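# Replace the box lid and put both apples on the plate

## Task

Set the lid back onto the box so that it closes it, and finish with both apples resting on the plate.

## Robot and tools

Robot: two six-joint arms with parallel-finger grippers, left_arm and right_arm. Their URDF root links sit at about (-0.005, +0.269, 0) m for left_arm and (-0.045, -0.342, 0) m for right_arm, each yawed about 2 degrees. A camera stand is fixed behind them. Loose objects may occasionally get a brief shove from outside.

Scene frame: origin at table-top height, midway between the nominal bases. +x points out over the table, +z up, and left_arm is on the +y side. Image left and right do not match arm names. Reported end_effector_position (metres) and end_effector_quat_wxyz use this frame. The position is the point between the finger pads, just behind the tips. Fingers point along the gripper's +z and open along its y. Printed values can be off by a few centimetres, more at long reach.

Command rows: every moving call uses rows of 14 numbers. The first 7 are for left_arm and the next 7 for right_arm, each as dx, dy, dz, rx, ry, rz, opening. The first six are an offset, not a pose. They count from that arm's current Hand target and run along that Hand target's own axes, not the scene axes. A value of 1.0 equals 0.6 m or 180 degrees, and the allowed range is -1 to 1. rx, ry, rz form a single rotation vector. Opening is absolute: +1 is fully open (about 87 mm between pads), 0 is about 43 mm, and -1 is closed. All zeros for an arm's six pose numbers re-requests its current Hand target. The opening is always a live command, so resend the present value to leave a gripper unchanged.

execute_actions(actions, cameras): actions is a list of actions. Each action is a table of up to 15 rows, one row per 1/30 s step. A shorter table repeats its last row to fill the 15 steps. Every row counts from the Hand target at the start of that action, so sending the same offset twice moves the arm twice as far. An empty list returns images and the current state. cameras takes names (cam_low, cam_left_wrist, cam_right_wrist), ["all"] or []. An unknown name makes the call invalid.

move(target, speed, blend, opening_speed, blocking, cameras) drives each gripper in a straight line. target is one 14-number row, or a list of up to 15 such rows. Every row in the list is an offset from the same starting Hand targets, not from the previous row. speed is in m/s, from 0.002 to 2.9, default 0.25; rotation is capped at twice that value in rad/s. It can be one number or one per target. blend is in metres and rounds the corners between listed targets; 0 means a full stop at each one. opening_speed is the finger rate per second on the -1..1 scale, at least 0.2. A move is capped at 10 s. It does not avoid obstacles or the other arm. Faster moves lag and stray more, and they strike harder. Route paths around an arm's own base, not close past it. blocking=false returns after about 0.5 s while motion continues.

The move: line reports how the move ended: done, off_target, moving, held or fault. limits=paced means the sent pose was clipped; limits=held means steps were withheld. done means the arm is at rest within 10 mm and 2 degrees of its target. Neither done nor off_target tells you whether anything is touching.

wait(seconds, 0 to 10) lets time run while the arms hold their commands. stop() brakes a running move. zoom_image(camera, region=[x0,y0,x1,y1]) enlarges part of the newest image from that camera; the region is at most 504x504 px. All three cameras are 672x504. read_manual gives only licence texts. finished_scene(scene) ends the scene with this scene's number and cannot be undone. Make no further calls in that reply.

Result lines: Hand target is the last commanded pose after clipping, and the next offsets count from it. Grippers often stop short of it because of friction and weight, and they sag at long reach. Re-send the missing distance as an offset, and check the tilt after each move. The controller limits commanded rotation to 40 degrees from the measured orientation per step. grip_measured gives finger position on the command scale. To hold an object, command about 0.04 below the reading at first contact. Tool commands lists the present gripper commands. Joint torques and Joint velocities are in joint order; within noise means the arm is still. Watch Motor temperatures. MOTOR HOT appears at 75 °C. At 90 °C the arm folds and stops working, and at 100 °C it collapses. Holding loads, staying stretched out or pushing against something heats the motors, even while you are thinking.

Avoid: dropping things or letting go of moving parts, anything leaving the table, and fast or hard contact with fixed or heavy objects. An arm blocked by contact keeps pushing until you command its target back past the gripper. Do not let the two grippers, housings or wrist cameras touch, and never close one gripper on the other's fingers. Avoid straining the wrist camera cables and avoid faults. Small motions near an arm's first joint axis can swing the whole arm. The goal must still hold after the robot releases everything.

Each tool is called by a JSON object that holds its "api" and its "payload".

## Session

{"api": "execute_actions", "payload": {"actions": []}}

Scene clock: 0.00 s.
left_arm: end_effector_position=(+0.3035, +0.1757, +0.3382) grip_measured=+1.000 end_effector_quat_wxyz=(+0.567, -0.109, +0.813, +0.078) | right_arm: end_effector_position=(+0.1660, -0.2434, +0.3646) grip_measured=+1.000 end_effector_quat_wxyz=(+0.561, -0.006, +0.810, +0.172)
Joint positions: left_arm=[-0.719 1.204 1.449 -0.811 -0.87 -0.449 1] | right_arm=[0.575 0.784 1.344 -0.885 0.227 0.366 1]
Joint velocities: within noise
Joint torques (N m): no reading
Motor temperatures (°C): left_arm=[17 24 24 22 18 19 20] | right_arm=[17 27 22 20 17 21 18]
Heat: left arm: 24 °C; right arm: 27 °C.
Hand target: left_arm +0.3035, +0.1760, +0.3445; +0.573, -0.114, +0.809, +0.072 | right_arm +0.1656, -0.2439, +0.3660; +0.562, -0.006, +0.809, +0.172
Tool commands: left_gripper/opening=+1.0 right_gripper/opening=+1.0

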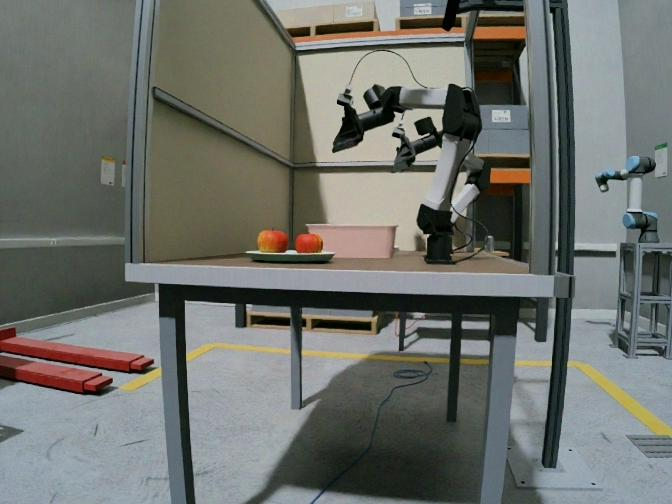

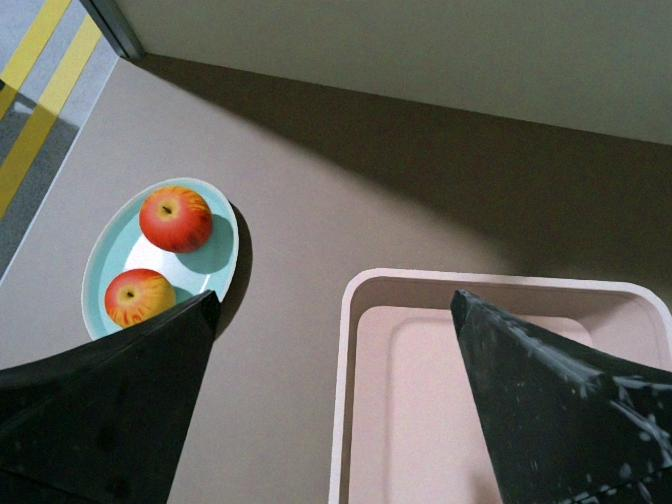

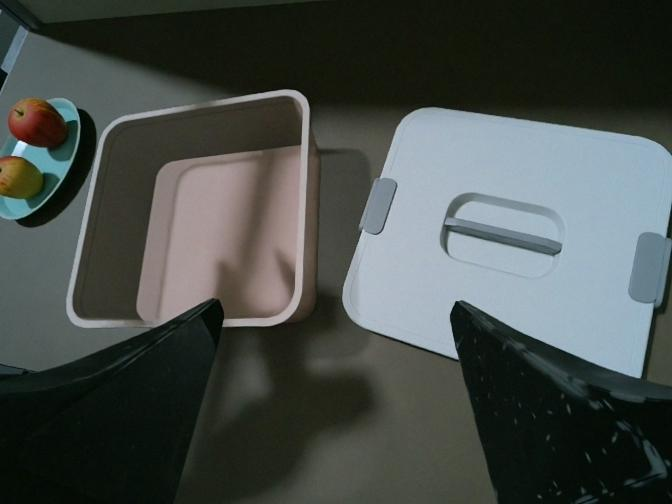

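{"api": "move", "payload": {"target": [0.273,0.123,0.149,-0.256,0.3295,-0.355,-1,0.251,-0.271,0.348,-0.1726,0.3945,-0.3828,-0.2], "speed": 0.4, "cameras": ["all"]}}

Scene clock: 77.77 s.
left_arm: end_effector_position=(+0.3149, +0.2526, +0.1600) grip_measured=-0.965 end_effector_quat_wxyz=(-0.009, +0.701, -0.713, +0.001) | right_arm: end_effector_position=(+0.3324, -0.3098, +0.1216) grip_measured=-0.200 end_effector_quat_wxyz=(+0.013, -0.645, +0.764, -0.003)
Joint positions: left_arm=[0.038 1.754 1.661 -1.462 -0.01 -1.48 0.018] | right_arm=[0.216 2.015 1.853 -1.383 -0.008 -1.216 0.4]
Joint torques (N m): left_arm=[0.68 -8.08 5.14 0.2 -0.02 -0.09] | right_arm=[0.32 -8.92 8.08 0.03 0.07 -0.2]
Motor temperatures (°C): left_arm=[17 25 30 25 18 19 20] | right_arm=[17 26 25 27 17 21 18]
Heat: left arm: 30 °C; right arm: 27 °C.
Hand target: left_arm +0.3132, +0.2524, +0.1593; +0.000, +0.707, -0.707, +0.000 | right_arm +0.3324, -0.3097, +0.1197; +0.000, -0.651, +0.759, +0.000
Off the commanded pose: left_arm 0.002 m, 1 deg | right_arm 0.002 m, 2 deg.
move: done

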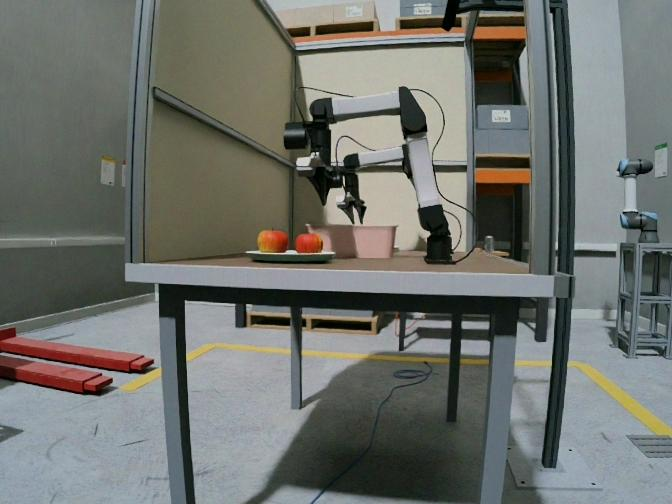

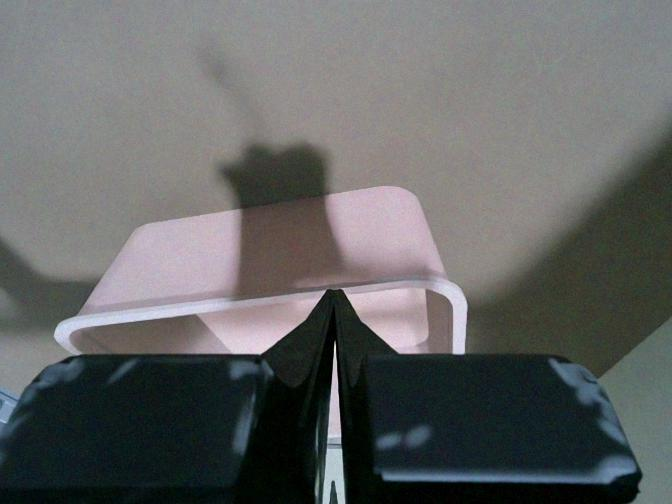

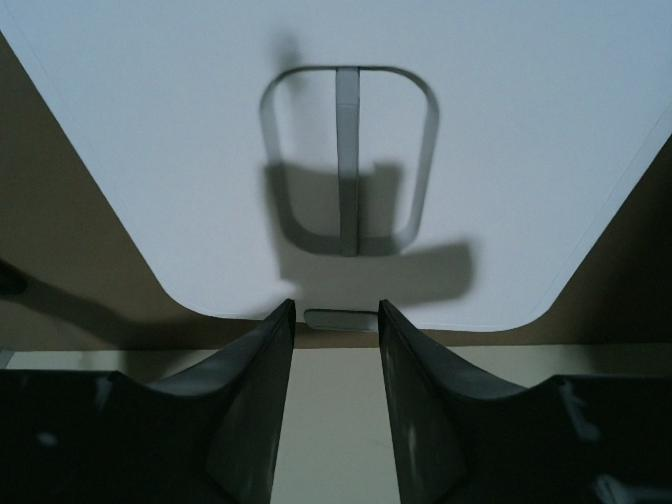

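{"api": "move", "payload": {"target": [0,0,0,0,0,0,-1,0.056,-0.009,0.125,0,0,-0.005,-0.2], "speed": 0.15, "cameras": ["cam_right_wrist"]}}

Scene clock: 106.50 s.
left_arm: end_effector_position=(+0.3149, +0.2526, +0.1600) grip_measured=-0.965 end_effector_quat_wxyz=(-0.009, +0.701, -0.713, +0.001) | right_arm: end_effector_position=(+0.3372, -0.3413, +0.0569) grip_measured=-0.200 end_effector_quat_wxyz=(+0.016, -0.653, +0.757, -0.008)
Joint positions: left_arm=[0.038 1.754 1.661 -1.462 -0.009 -1.48 0.018] | right_arm=[0.136 2.015 1.595 -1.115 -0.005 -1.318 0.4]
Joint torques (N m): left_arm=[0.49 -8.06 5.15 0.19 0.05 -0.12] | right_arm=[-0.36 -8.95 4.23 0.31 0.02 -0.16]
Motor temperatures (°C): left_arm=[17 28 29 23 18 19 20] | right_arm=[17 31 26 23 17 21 18]
Heat: left arm: 29 °C; right arm: 31 °C.
Hand target: left_arm +0.3132, +0.2524, +0.1593; +0.000, +0.707, -0.707, +0.000 | right_arm +0.3326, -0.3437, +0.0448; +0.000, -0.657, +0.754, +0.000
Off the commanded pose: left_arm 0.002 m, 1 deg | right_arm 0.013 m, 2 deg.
move: off_target (right_arm)
Images, in order (width x height): cam_right_wrist 672x504.

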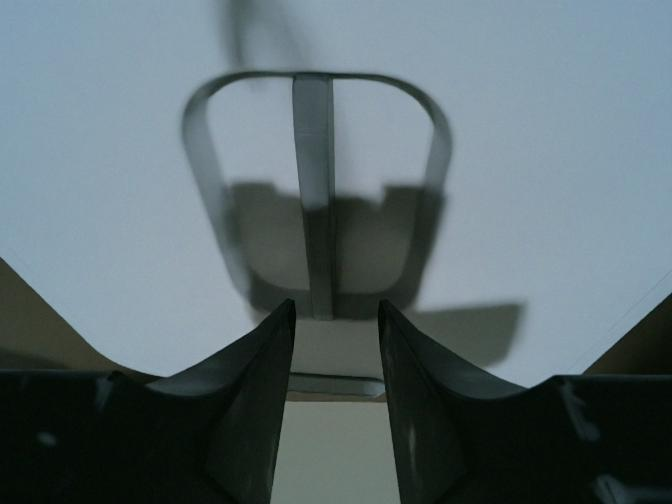

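{"api": "move", "payload": {"target": [0,0,0,0,0,0,-1,0.004,0.013,0.055,0,0,0,-0.2], "speed": 0.08, "cameras": ["cam_right_wrist"]}}

Scene clock: 118.10 s.
left_arm: end_effector_position=(+0.3149, +0.2526, +0.1600) grip_measured=-0.965 end_effector_quat_wxyz=(-0.009, +0.701, -0.713, +0.001) | right_arm: end_effector_position=(+0.3304, -0.3420, +0.0254) grip_measured=-0.200 end_effector_quat_wxyz=(+0.018, -0.654, +0.757, -0.010)
Joint positions: left_arm=[0.038 1.754 1.661 -1.462 -0.009 -1.48 0.018] | right_arm=[0.136 2.015 1.466 -0.982 -0.005 -1.319 0.4]
Joint torques (N m): left_arm=[0.53 -8.1 5.19 0.18 0.01 -0.2] | right_arm=[-0.43 -8.25 4.25 0.34 -0.03 -0.19]
Heat: left arm: 29 °C; right arm: 32 °C.
Hand target: left_arm +0.3132, +0.2524, +0.1593; +0.000, +0.707, -0.707, +0.000 | right_arm +0.3244, -0.3450, +0.0117; +0.000, -0.657, +0.754, +0.001
Off the commanded pose: left_arm 0.002 m, 1 deg | right_arm 0.015 m, 2 deg.
move: off_target (right_arm)
Images, in order (width x height): cam_right_wrist 672x504.

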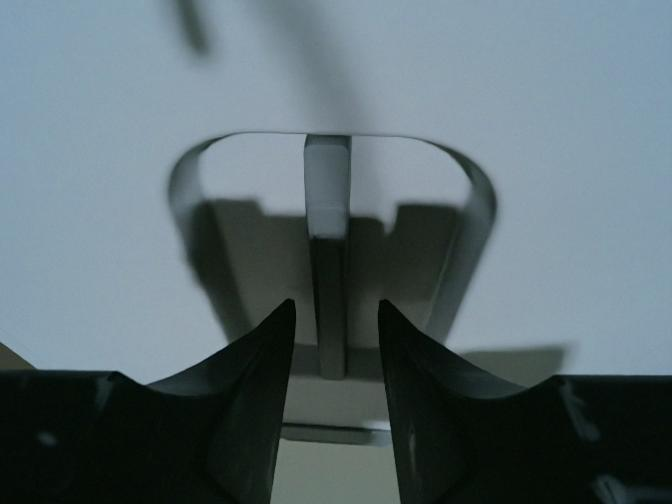

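{"api": "move", "payload": {"target": [[0,0,0,0,0,0,-1,0,0,0,0,0,0,-0.95],[0,0,0,0,0,0,-1,0,0,-0.25,0,0,0,-0.95],[0.012,0.047,0.155,0,0,0,-1,0.083,0.047,-0.275,0,0,-0.048,-0.95],[0.487,0.047,0.155,0,0,0,-1,0.083,0.047,-0.275,0,0,-0.048,-0.95]], "speed": [0.1,0.14,0.2,0.1], "opening_speed": 0.8, "cameras": ["all"]}}

Scene clock: 141.27 s.
left_arm: end_effector_position=(+0.2836, -0.0325, +0.0619) grip_measured=-0.965 end_effector_quat_wxyz=(-0.031, -0.641, +0.766, -0.003) | right_arm: end_effector_position=(+0.3032, -0.3894, +0.1664) grip_measured=-0.667 end_effector_quat_wxyz=(-0.003, +0.709, -0.706, +0.001)
Joint positions: left_arm=[-0.73 2.066 1.679 -1.189 0.063 -2.087 0.018] | right_arm=[0.013 1.878 1.841 -1.529 -0.003 -1.593 0.167]
Joint torques (N m): left_arm=[-0.87 -10.21 7.58 0.03 0.04 -0.13] | right_arm=[-0.4 -13.74 4.12 -0.09 -0.01 -0.18]
Heat: left arm: 30 °C; right arm: 34 °C.
Hand target: left_arm +0.2848, -0.0399, +0.0663; +0.000, -0.707, +0.707, +0.000 | right_arm +0.2899, -0.3906, +0.1768; +0.000, +0.712, -0.702, +0.000
Off the commanded pose: left_arm 0.009 m, 11 deg | right_arm 0.017 m, 1 deg.
joint sent to its limit (left arm) — joint 6 (wrist roll), lower limit. The joint targets are off in orientation, not in position.
move: off_target (left_arm, right_arm)

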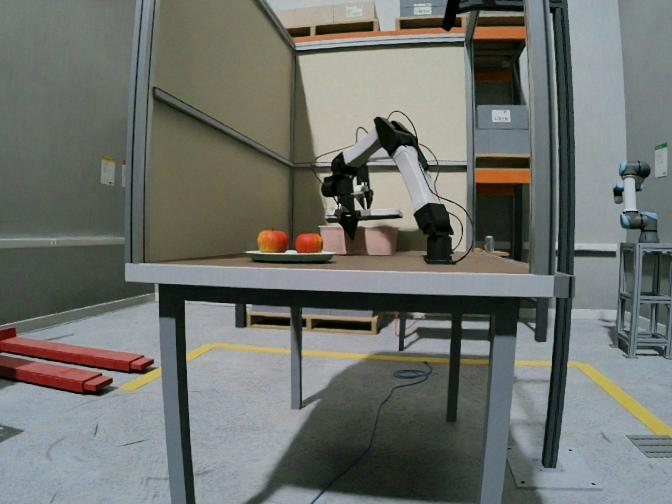

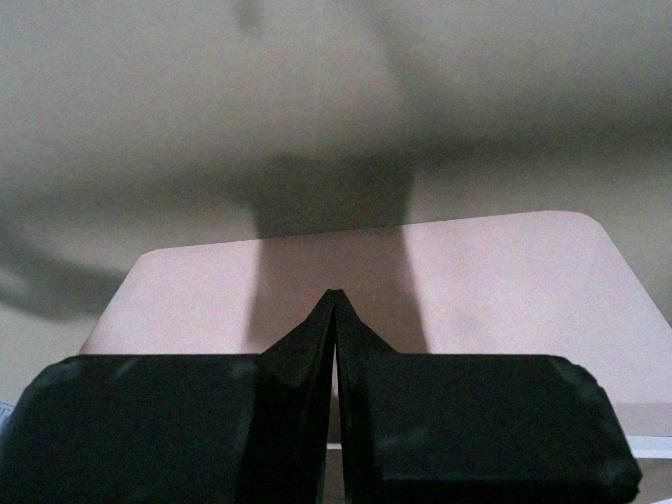

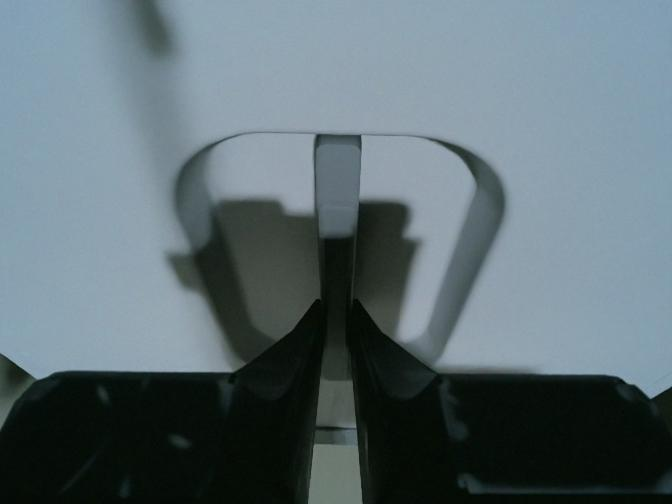

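{"api": "move", "payload": {"target": [[-0.2,0,-0.08,0,0,0,-1,0,0,0,0,0,0,-0.95],[-0.317,0.141,-0.44,0.414,-0.303,0.345,-1,0,0,0,0,0,0,-0.95]], "speed": 0.35, "blend": 0.05, "cameras": ["cam_low","cam_left_wrist"]}}

{"api": "zoom_image", "payload": {"camera": "cam_low", "region": [290, 180, 430, 270]}}

Scene clock: 152.83 s.
left_arm: end_effector_position=(+0.1998, +0.1517, +0.3327) grip_measured=-0.965 end_effector_quat_wxyz=(+0.676, -0.076, +0.725, -0.103) | right_arm: end_effector_position=(+0.3032, -0.3894, +0.1664) grip_measured=-0.667 end_effector_quat_wxyz=(-0.003, +0.709, -0.706, +0.001)
Joint positions: left_arm=[-1.286 0.655 0.923 -0.445 -1.198 -0.42 0.017] | right_arm=[0.013 1.878 1.841 -1.529 -0.003 -1.593 0.167]
Joint torques (N m): left_arm=[0.5 0.32 4.18 1.78 0.02 0.08] | right_arm=[-0.23 -13.15 4.36 -0.09 0.01 -0.19]
Heat: left arm: 30 °C; right arm: 35 °C.
Hand target: left_arm +0.2004, +0.1506, +0.3303; +0.677, -0.073, +0.725, -0.105 | right_arm +0.2899, -0.3906, +0.1768; +0.000, +0.712, -0.702, +0.000
Off the commanded pose: left_arm 0.003 m, 0 deg | right_arm 0.017 m, 1 deg.
move: off_target (right_arm)
Images, in order (width x height): cam_low 672x504, cam_left_wrist 672x504.

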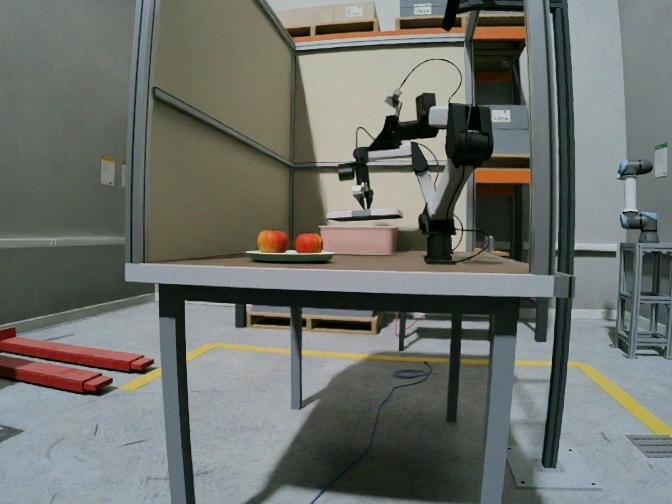

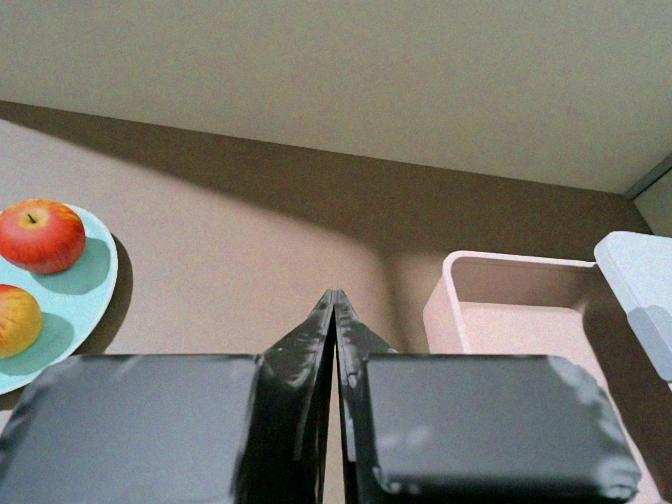

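Scaled by 3.600 from the camera's 672x504 image, which has a finer 960x720 frame.

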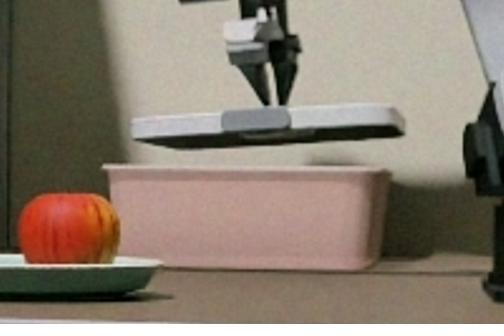

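{"api": "move", "payload": {"target": [0,0,0,0,0,0,-1,-0.336,-0.023,0.05,0.028,0,0,-0.95], "speed": 0.2, "cameras": ["cam_low","cam_left_wrist"]}}

{"api": "zoom_image", "payload": {"camera": "cam_low", "region": [300, 200, 420, 270]}}

{"api": "zoom_image", "payload": {"camera": "cam_left_wrist", "region": [400, 180, 672, 384]}}

Scene clock: 183.10 s.
left_arm: end_effector_position=(+0.1998, +0.1516, +0.3328) grip_measured=-0.965 end_effector_quat_wxyz=(+0.676, -0.076, +0.725, -0.103) | right_arm: end_effector_position=(+0.2962, -0.1880, +0.1449) grip_measured=-0.667 end_effector_quat_wxyz=(-0.033, +0.717, -0.696, +0.025)
Joint positions: left_arm=[-1.286 0.655 0.923 -0.444 -1.198 -0.42 0.017] | right_arm=[0.567 1.974 1.885 -1.404 0.031 -1.065 0.167]
Joint torques (N m): left_arm=[0.61 0.24 4.23 1.72 -0.01 0.03] | right_arm=[-0.18 -9.07 8.81 0.24 0.15 0.03]
Motor temperatures (°C): left_arm=[17 27 30 27 18 19 20] | right_arm=[17 38 24 22 17 21 19]
Heat: left arm: 30 °C; right arm: 38 °C.
Hand target: left_arm +0.2004, +0.1505, +0.3303; +0.677, -0.073, +0.725, -0.105 | right_arm +0.3009, -0.1888, +0.1468; -0.031, +0.711, -0.701, +0.030
Off the commanded pose: left_arm 0.003 m, 0 deg | right_arm 0.005 m, 1 deg.
move: done
Images, in order (width x height): cam_low 672x504, cam_left_wrist 672x504.

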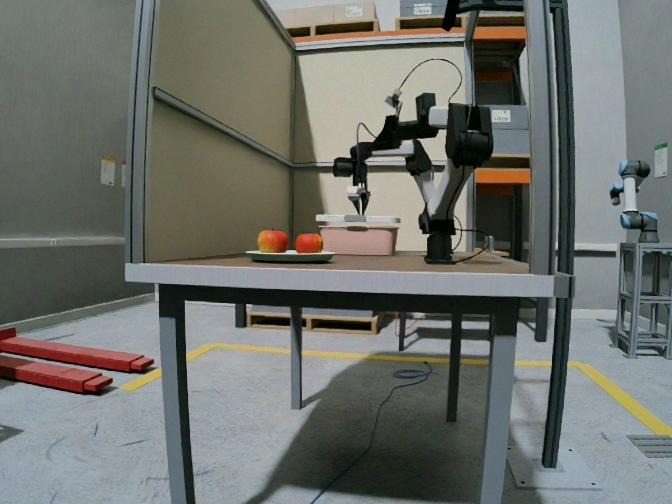

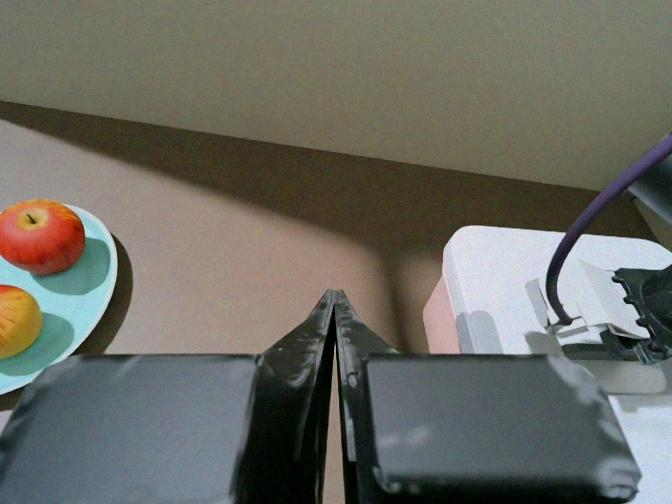

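Scaled by 4.200 from the camera's 672x504 image, which has a finer 960x720 frame.

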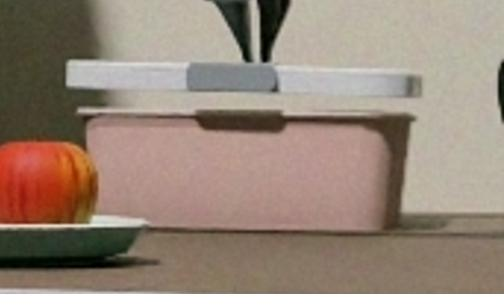

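Scaled by 1.853 from the camera's 672x504 image, which has a finer 960x720 frame.

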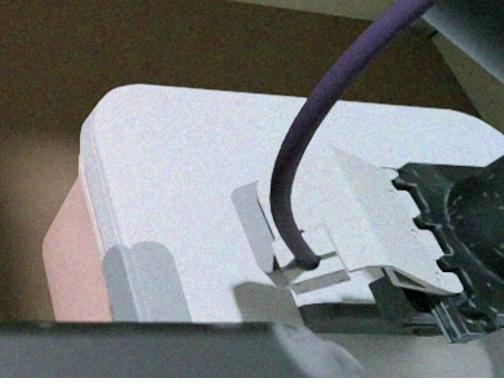

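{"api": "move", "payload": {"target": [0,0,0,0,0,0,-1,0.32,0,-0.03,0,0,0,-0.95], "speed": 0.25, "cameras": ["cam_left_wrist"]}}

{"api": "zoom_image", "payload": {"camera": "cam_left_wrist", "region": [400, 180, 672, 384]}}

Scene clock: 205.33 s.
left_arm: end_effector_position=(+0.1998, +0.1516, +0.3328) grip_measured=-0.965 end_effector_quat_wxyz=(+0.676, -0.076, +0.725, -0.103) | right_arm: end_effector_position=(+0.3121, -0.3826, +0.1504) grip_measured=-0.667 end_effector_quat_wxyz=(-0.025, +0.706, -0.707, +0.027)
Joint positions: left_arm=[-1.286 0.655 0.923 -0.444 -1.198 -0.42 0.017] | right_arm=[0.036 1.833 1.714 -1.378 0.004 -1.564 0.167]
Joint torques (N m): left_arm=[0.53 0.38 4.08 1.72 -0.01 0.11] | right_arm=[0.16 -14.01 5.23 0.11 -0.02 -0.17]
Heat: left arm: 30 °C; right arm: 37 °C.
Hand target: left_arm +0.2004, +0.1505, +0.3303; +0.677, -0.073, +0.725, -0.105 | right_arm +0.3021, -0.3808, +0.1647; -0.031, +0.711, -0.701, +0.030
Off the commanded pose: left_arm 0.003 m, 0 deg | right_arm 0.018 m, 1 deg.
move: off_target (right_arm)
Images, in order (width x height): cam_left_wrist 672x504.

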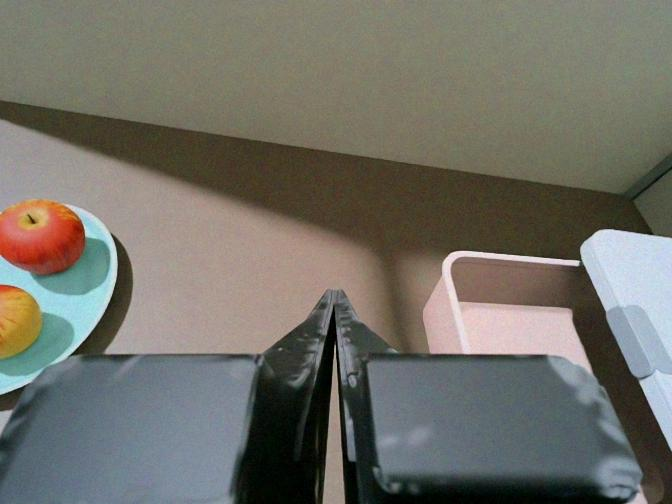

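Scaled by 1.853 from the camera's 672x504 image, which has a finer 960x720 frame.

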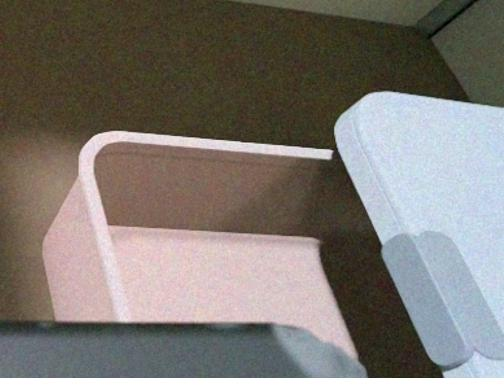

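{"api": "move", "payload": {"target": [[0,0,0,0,0,0,-1,-0.3135,0.0165,0.028,0,0,0,-0.95],[0,0,0,0,0,0,-1,-0.3135,0.021,0.081,0,0,0,-0.95]], "speed": [0.2,0.06], "cameras": ["cam_low","cam_left_wrist"]}}

{"api": "zoom_image", "payload": {"camera": "cam_low", "region": [300, 200, 420, 270]}}

{"api": "zoom_image", "payload": {"camera": "cam_left_wrist", "region": [400, 180, 672, 384]}}

Scene clock: 227.47 s.
left_arm: end_effector_position=(+0.1998, +0.1516, +0.3328) grip_measured=-0.965 end_effector_quat_wxyz=(+0.676, -0.076, +0.725, -0.103) | right_arm: end_effector_position=(+0.2928, -0.1882, +0.1217) grip_measured=-0.667 end_effector_quat_wxyz=(-0.044, +0.715, -0.697, +0.028)
Joint positions: left_arm=[-1.286 0.655 0.923 -0.444 -1.198 -0.42 0.017] | right_arm=[0.571 1.928 1.727 -1.27 0.032 -1.058 0.167]
Joint torques (N m): left_arm=[0.69 0.17 4.25 1.74 -0.01 0.1] | right_arm=[-0.13 -9.83 4.79 0.5 0.15 0.05]
Heat: left arm: 30 °C; right arm: 37 °C.
Hand target: left_arm +0.2004, +0.1505, +0.3303; +0.677, -0.073, +0.725, -0.105 | right_arm +0.2911, -0.1928, +0.1153; -0.031, +0.711, -0.702, +0.030
Off the commanded pose: left_arm 0.003 m, 0 deg | right_arm 0.008 m, 2 deg.
move: done
Images, in order (width x height): cam_low 672x504, cam_left_wrist 672x504.

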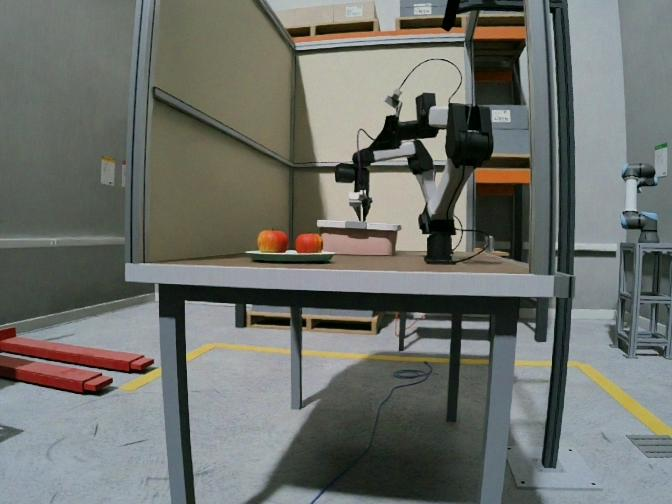

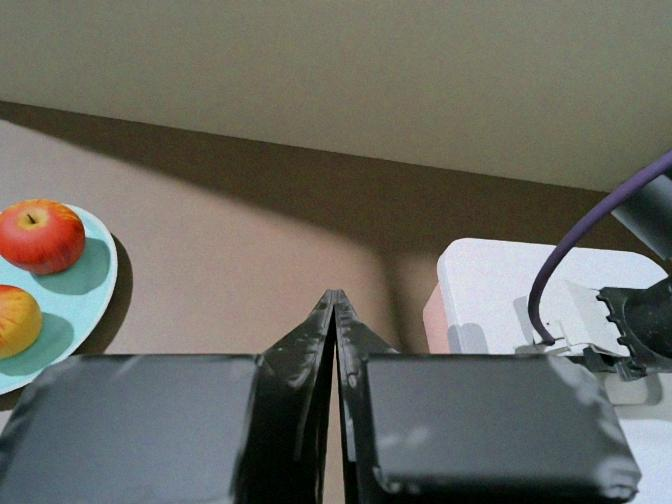

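Scaled by 4.200 from the camera's 672x504 image, which has a finer 960x720 frame.

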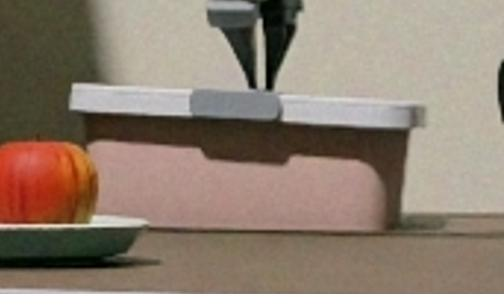

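Scaled by 1.853 from the camera's 672x504 image, which has a finer 960x720 frame.

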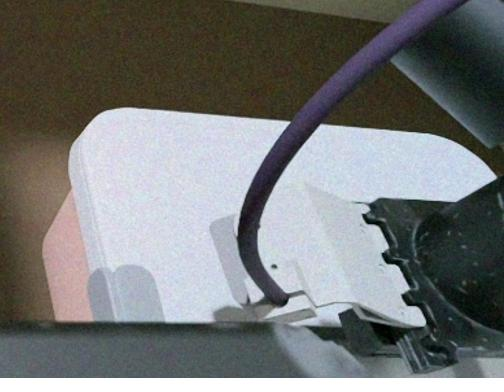

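{"api": "move", "payload": {"target": [[0,0,0,0,0,0,-1,0,0.0,0.018,-0.009,0,0,-0.95],[0,0,0,0,0,0,-1,0,0.004,0.041,-0.009,0,0,-0.95]], "speed": 0.06, "cameras": ["cam_low","cam_left_wrist"]}}

{"api": "zoom_image", "payload": {"camera": "cam_low", "region": [300, 200, 420, 270]}}

Scene clock: 235.07 s.
left_arm: end_effector_position=(+0.1998, +0.1516, +0.3328) grip_measured=-0.965 end_effector_quat_wxyz=(+0.676, -0.076, +0.725, -0.103) | right_arm: end_effector_position=(+0.2935, -0.1905, +0.1064) grip_measured=-0.668 end_effector_quat_wxyz=(-0.035, +0.713, -0.700, +0.026)
Joint positions: left_arm=[-1.286 0.655 0.923 -0.444 -1.198 -0.42 0.017] | right_arm=[0.565 1.946 1.692 -1.236 0.032 -1.057 0.166]
Joint torques (N m): left_arm=[0.44 0.16 4.07 1.72 0 0.11] | right_arm=[-0.25 -8.98 2.52 0.74 -0.08 -0.01]
Heat: left arm: 30 °C; right arm: 36 °C.
Hand target: left_arm +0.2004, +0.1505, +0.3303; +0.677, -0.073, +0.725, -0.105 | right_arm +0.2907, -0.1928, +0.0905; -0.021, +0.712, -0.702, +0.020
Off the commanded pose: left_arm 0.003 m, 0 deg | right_arm 0.016 m, 2 deg.
move: off_target (right_arm)
Images, in order (width x height): cam_low 672x504, cam_left_wrist 672x504.

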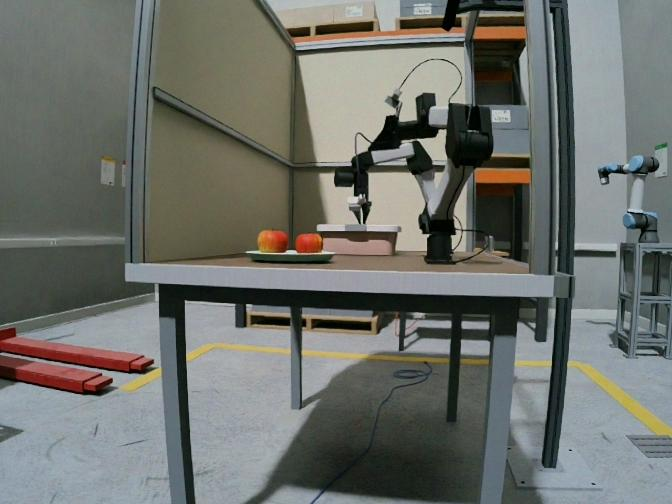

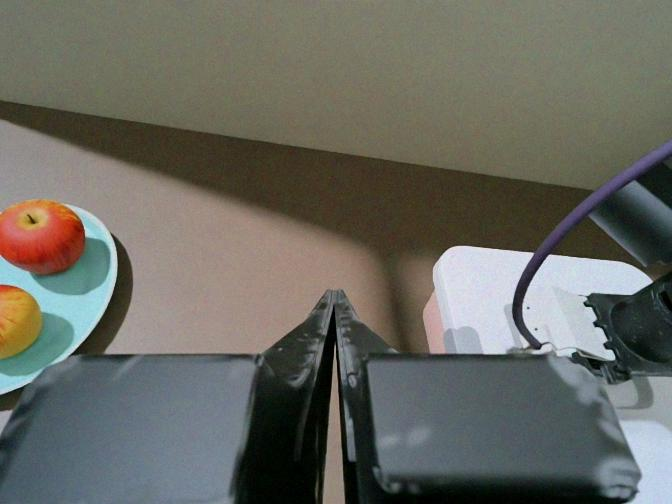

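Scaled by 4.200 from the camera's 672x504 image, which has a finer 960x720 frame.

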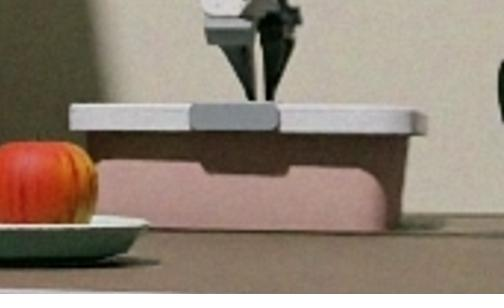

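Seated at the same height as before. Release.

{"api": "move", "payload": {"target": [[0,0,0,0,0,0,-1,0,0,-0.02,0,0,0,-0.95],[0,0,0,0,0,0,-1,0,0,-0.02,0,0,0,-0.3],[0,0,0,0,0,0,-1,0,0,-0.15,0,0,0,-0.3]], "speed": 0.1, "opening_speed": 0.8, "cameras": ["cam_low","cam_right_wrist"]}}

{"api": "zoom_image", "payload": {"camera": "cam_low", "region": [300, 200, 420, 270]}}

Scene clock: 243.03 s.
left_arm: end_effector_position=(+0.1998, +0.1516, +0.3328) grip_measured=-0.965 end_effector_quat_wxyz=(+0.676, -0.076, +0.725, -0.103) | right_arm: end_effector_position=(+0.2908, -0.1923, +0.1850) grip_measured=-0.300 end_effector_quat_wxyz=(-0.048, +0.713, -0.699, +0.029)
Joint positions: left_arm=[-1.286 0.655 0.923 -0.444 -1.198 -0.42 0.017] | right_arm=[0.564 1.953 2.017 -1.528 0.032 -1.057 0.35]
Joint torques (N m): left_arm=[0.66 0.08 4.29 1.76 -0.06 0.1] | right_arm=[0.46 -8.05 7.46 0.11 0.01 0.07]
Heat: left arm: 30 °C; right arm: 36 °C.
Hand target: left_arm +0.2004, +0.1505, +0.3303; +0.677, -0.073, +0.725, -0.105 | right_arm +0.2855, -0.1929, +0.1805; -0.021, +0.712, -0.702, +0.021
Off the commanded pose: left_arm 0.003 m, 0 deg | right_arm 0.007 m, 3 deg.
joint sent to its limit (right arm) — joint 4 (wrist pitch), lower limit. The joint targets still meet the commanded pose.
move: off_target (right_arm)
Images, in order (width x height): cam_low 672x504, cam_right_wrist 672x504.

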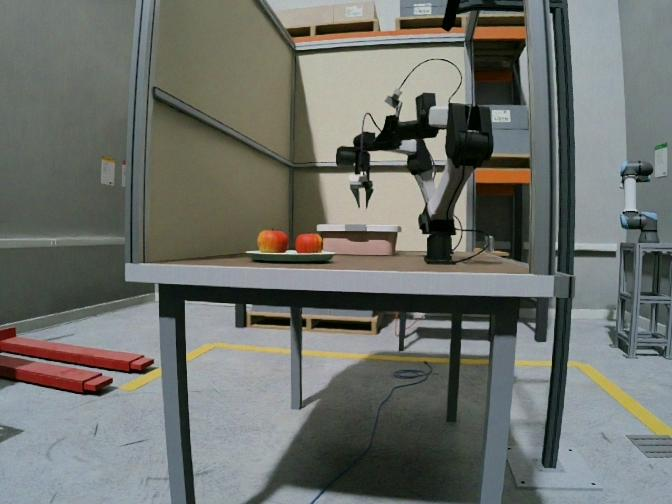

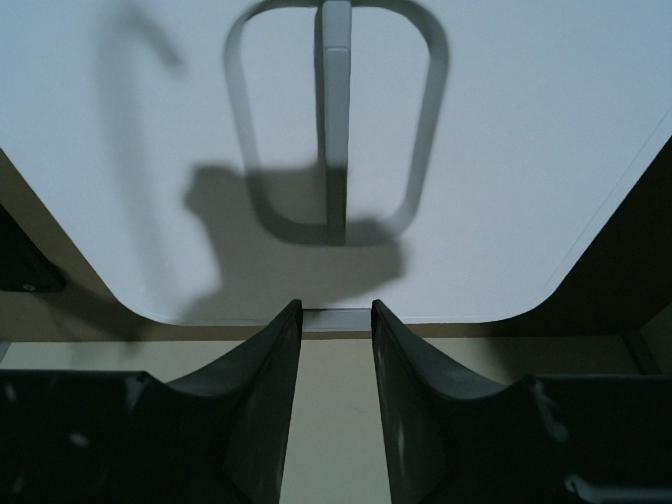

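Scaled by 4.200 from the camera's 672x504 image, which has a finer 960x720 frame.

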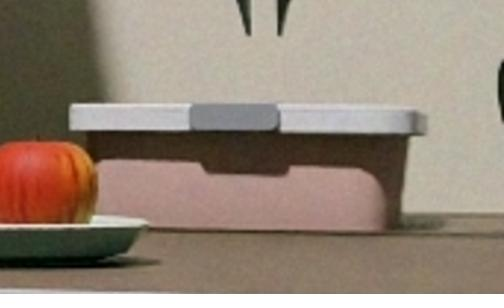

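{"api": "finished_scene", "payload": {"scene": 3}}

The scene is finished: the task was done.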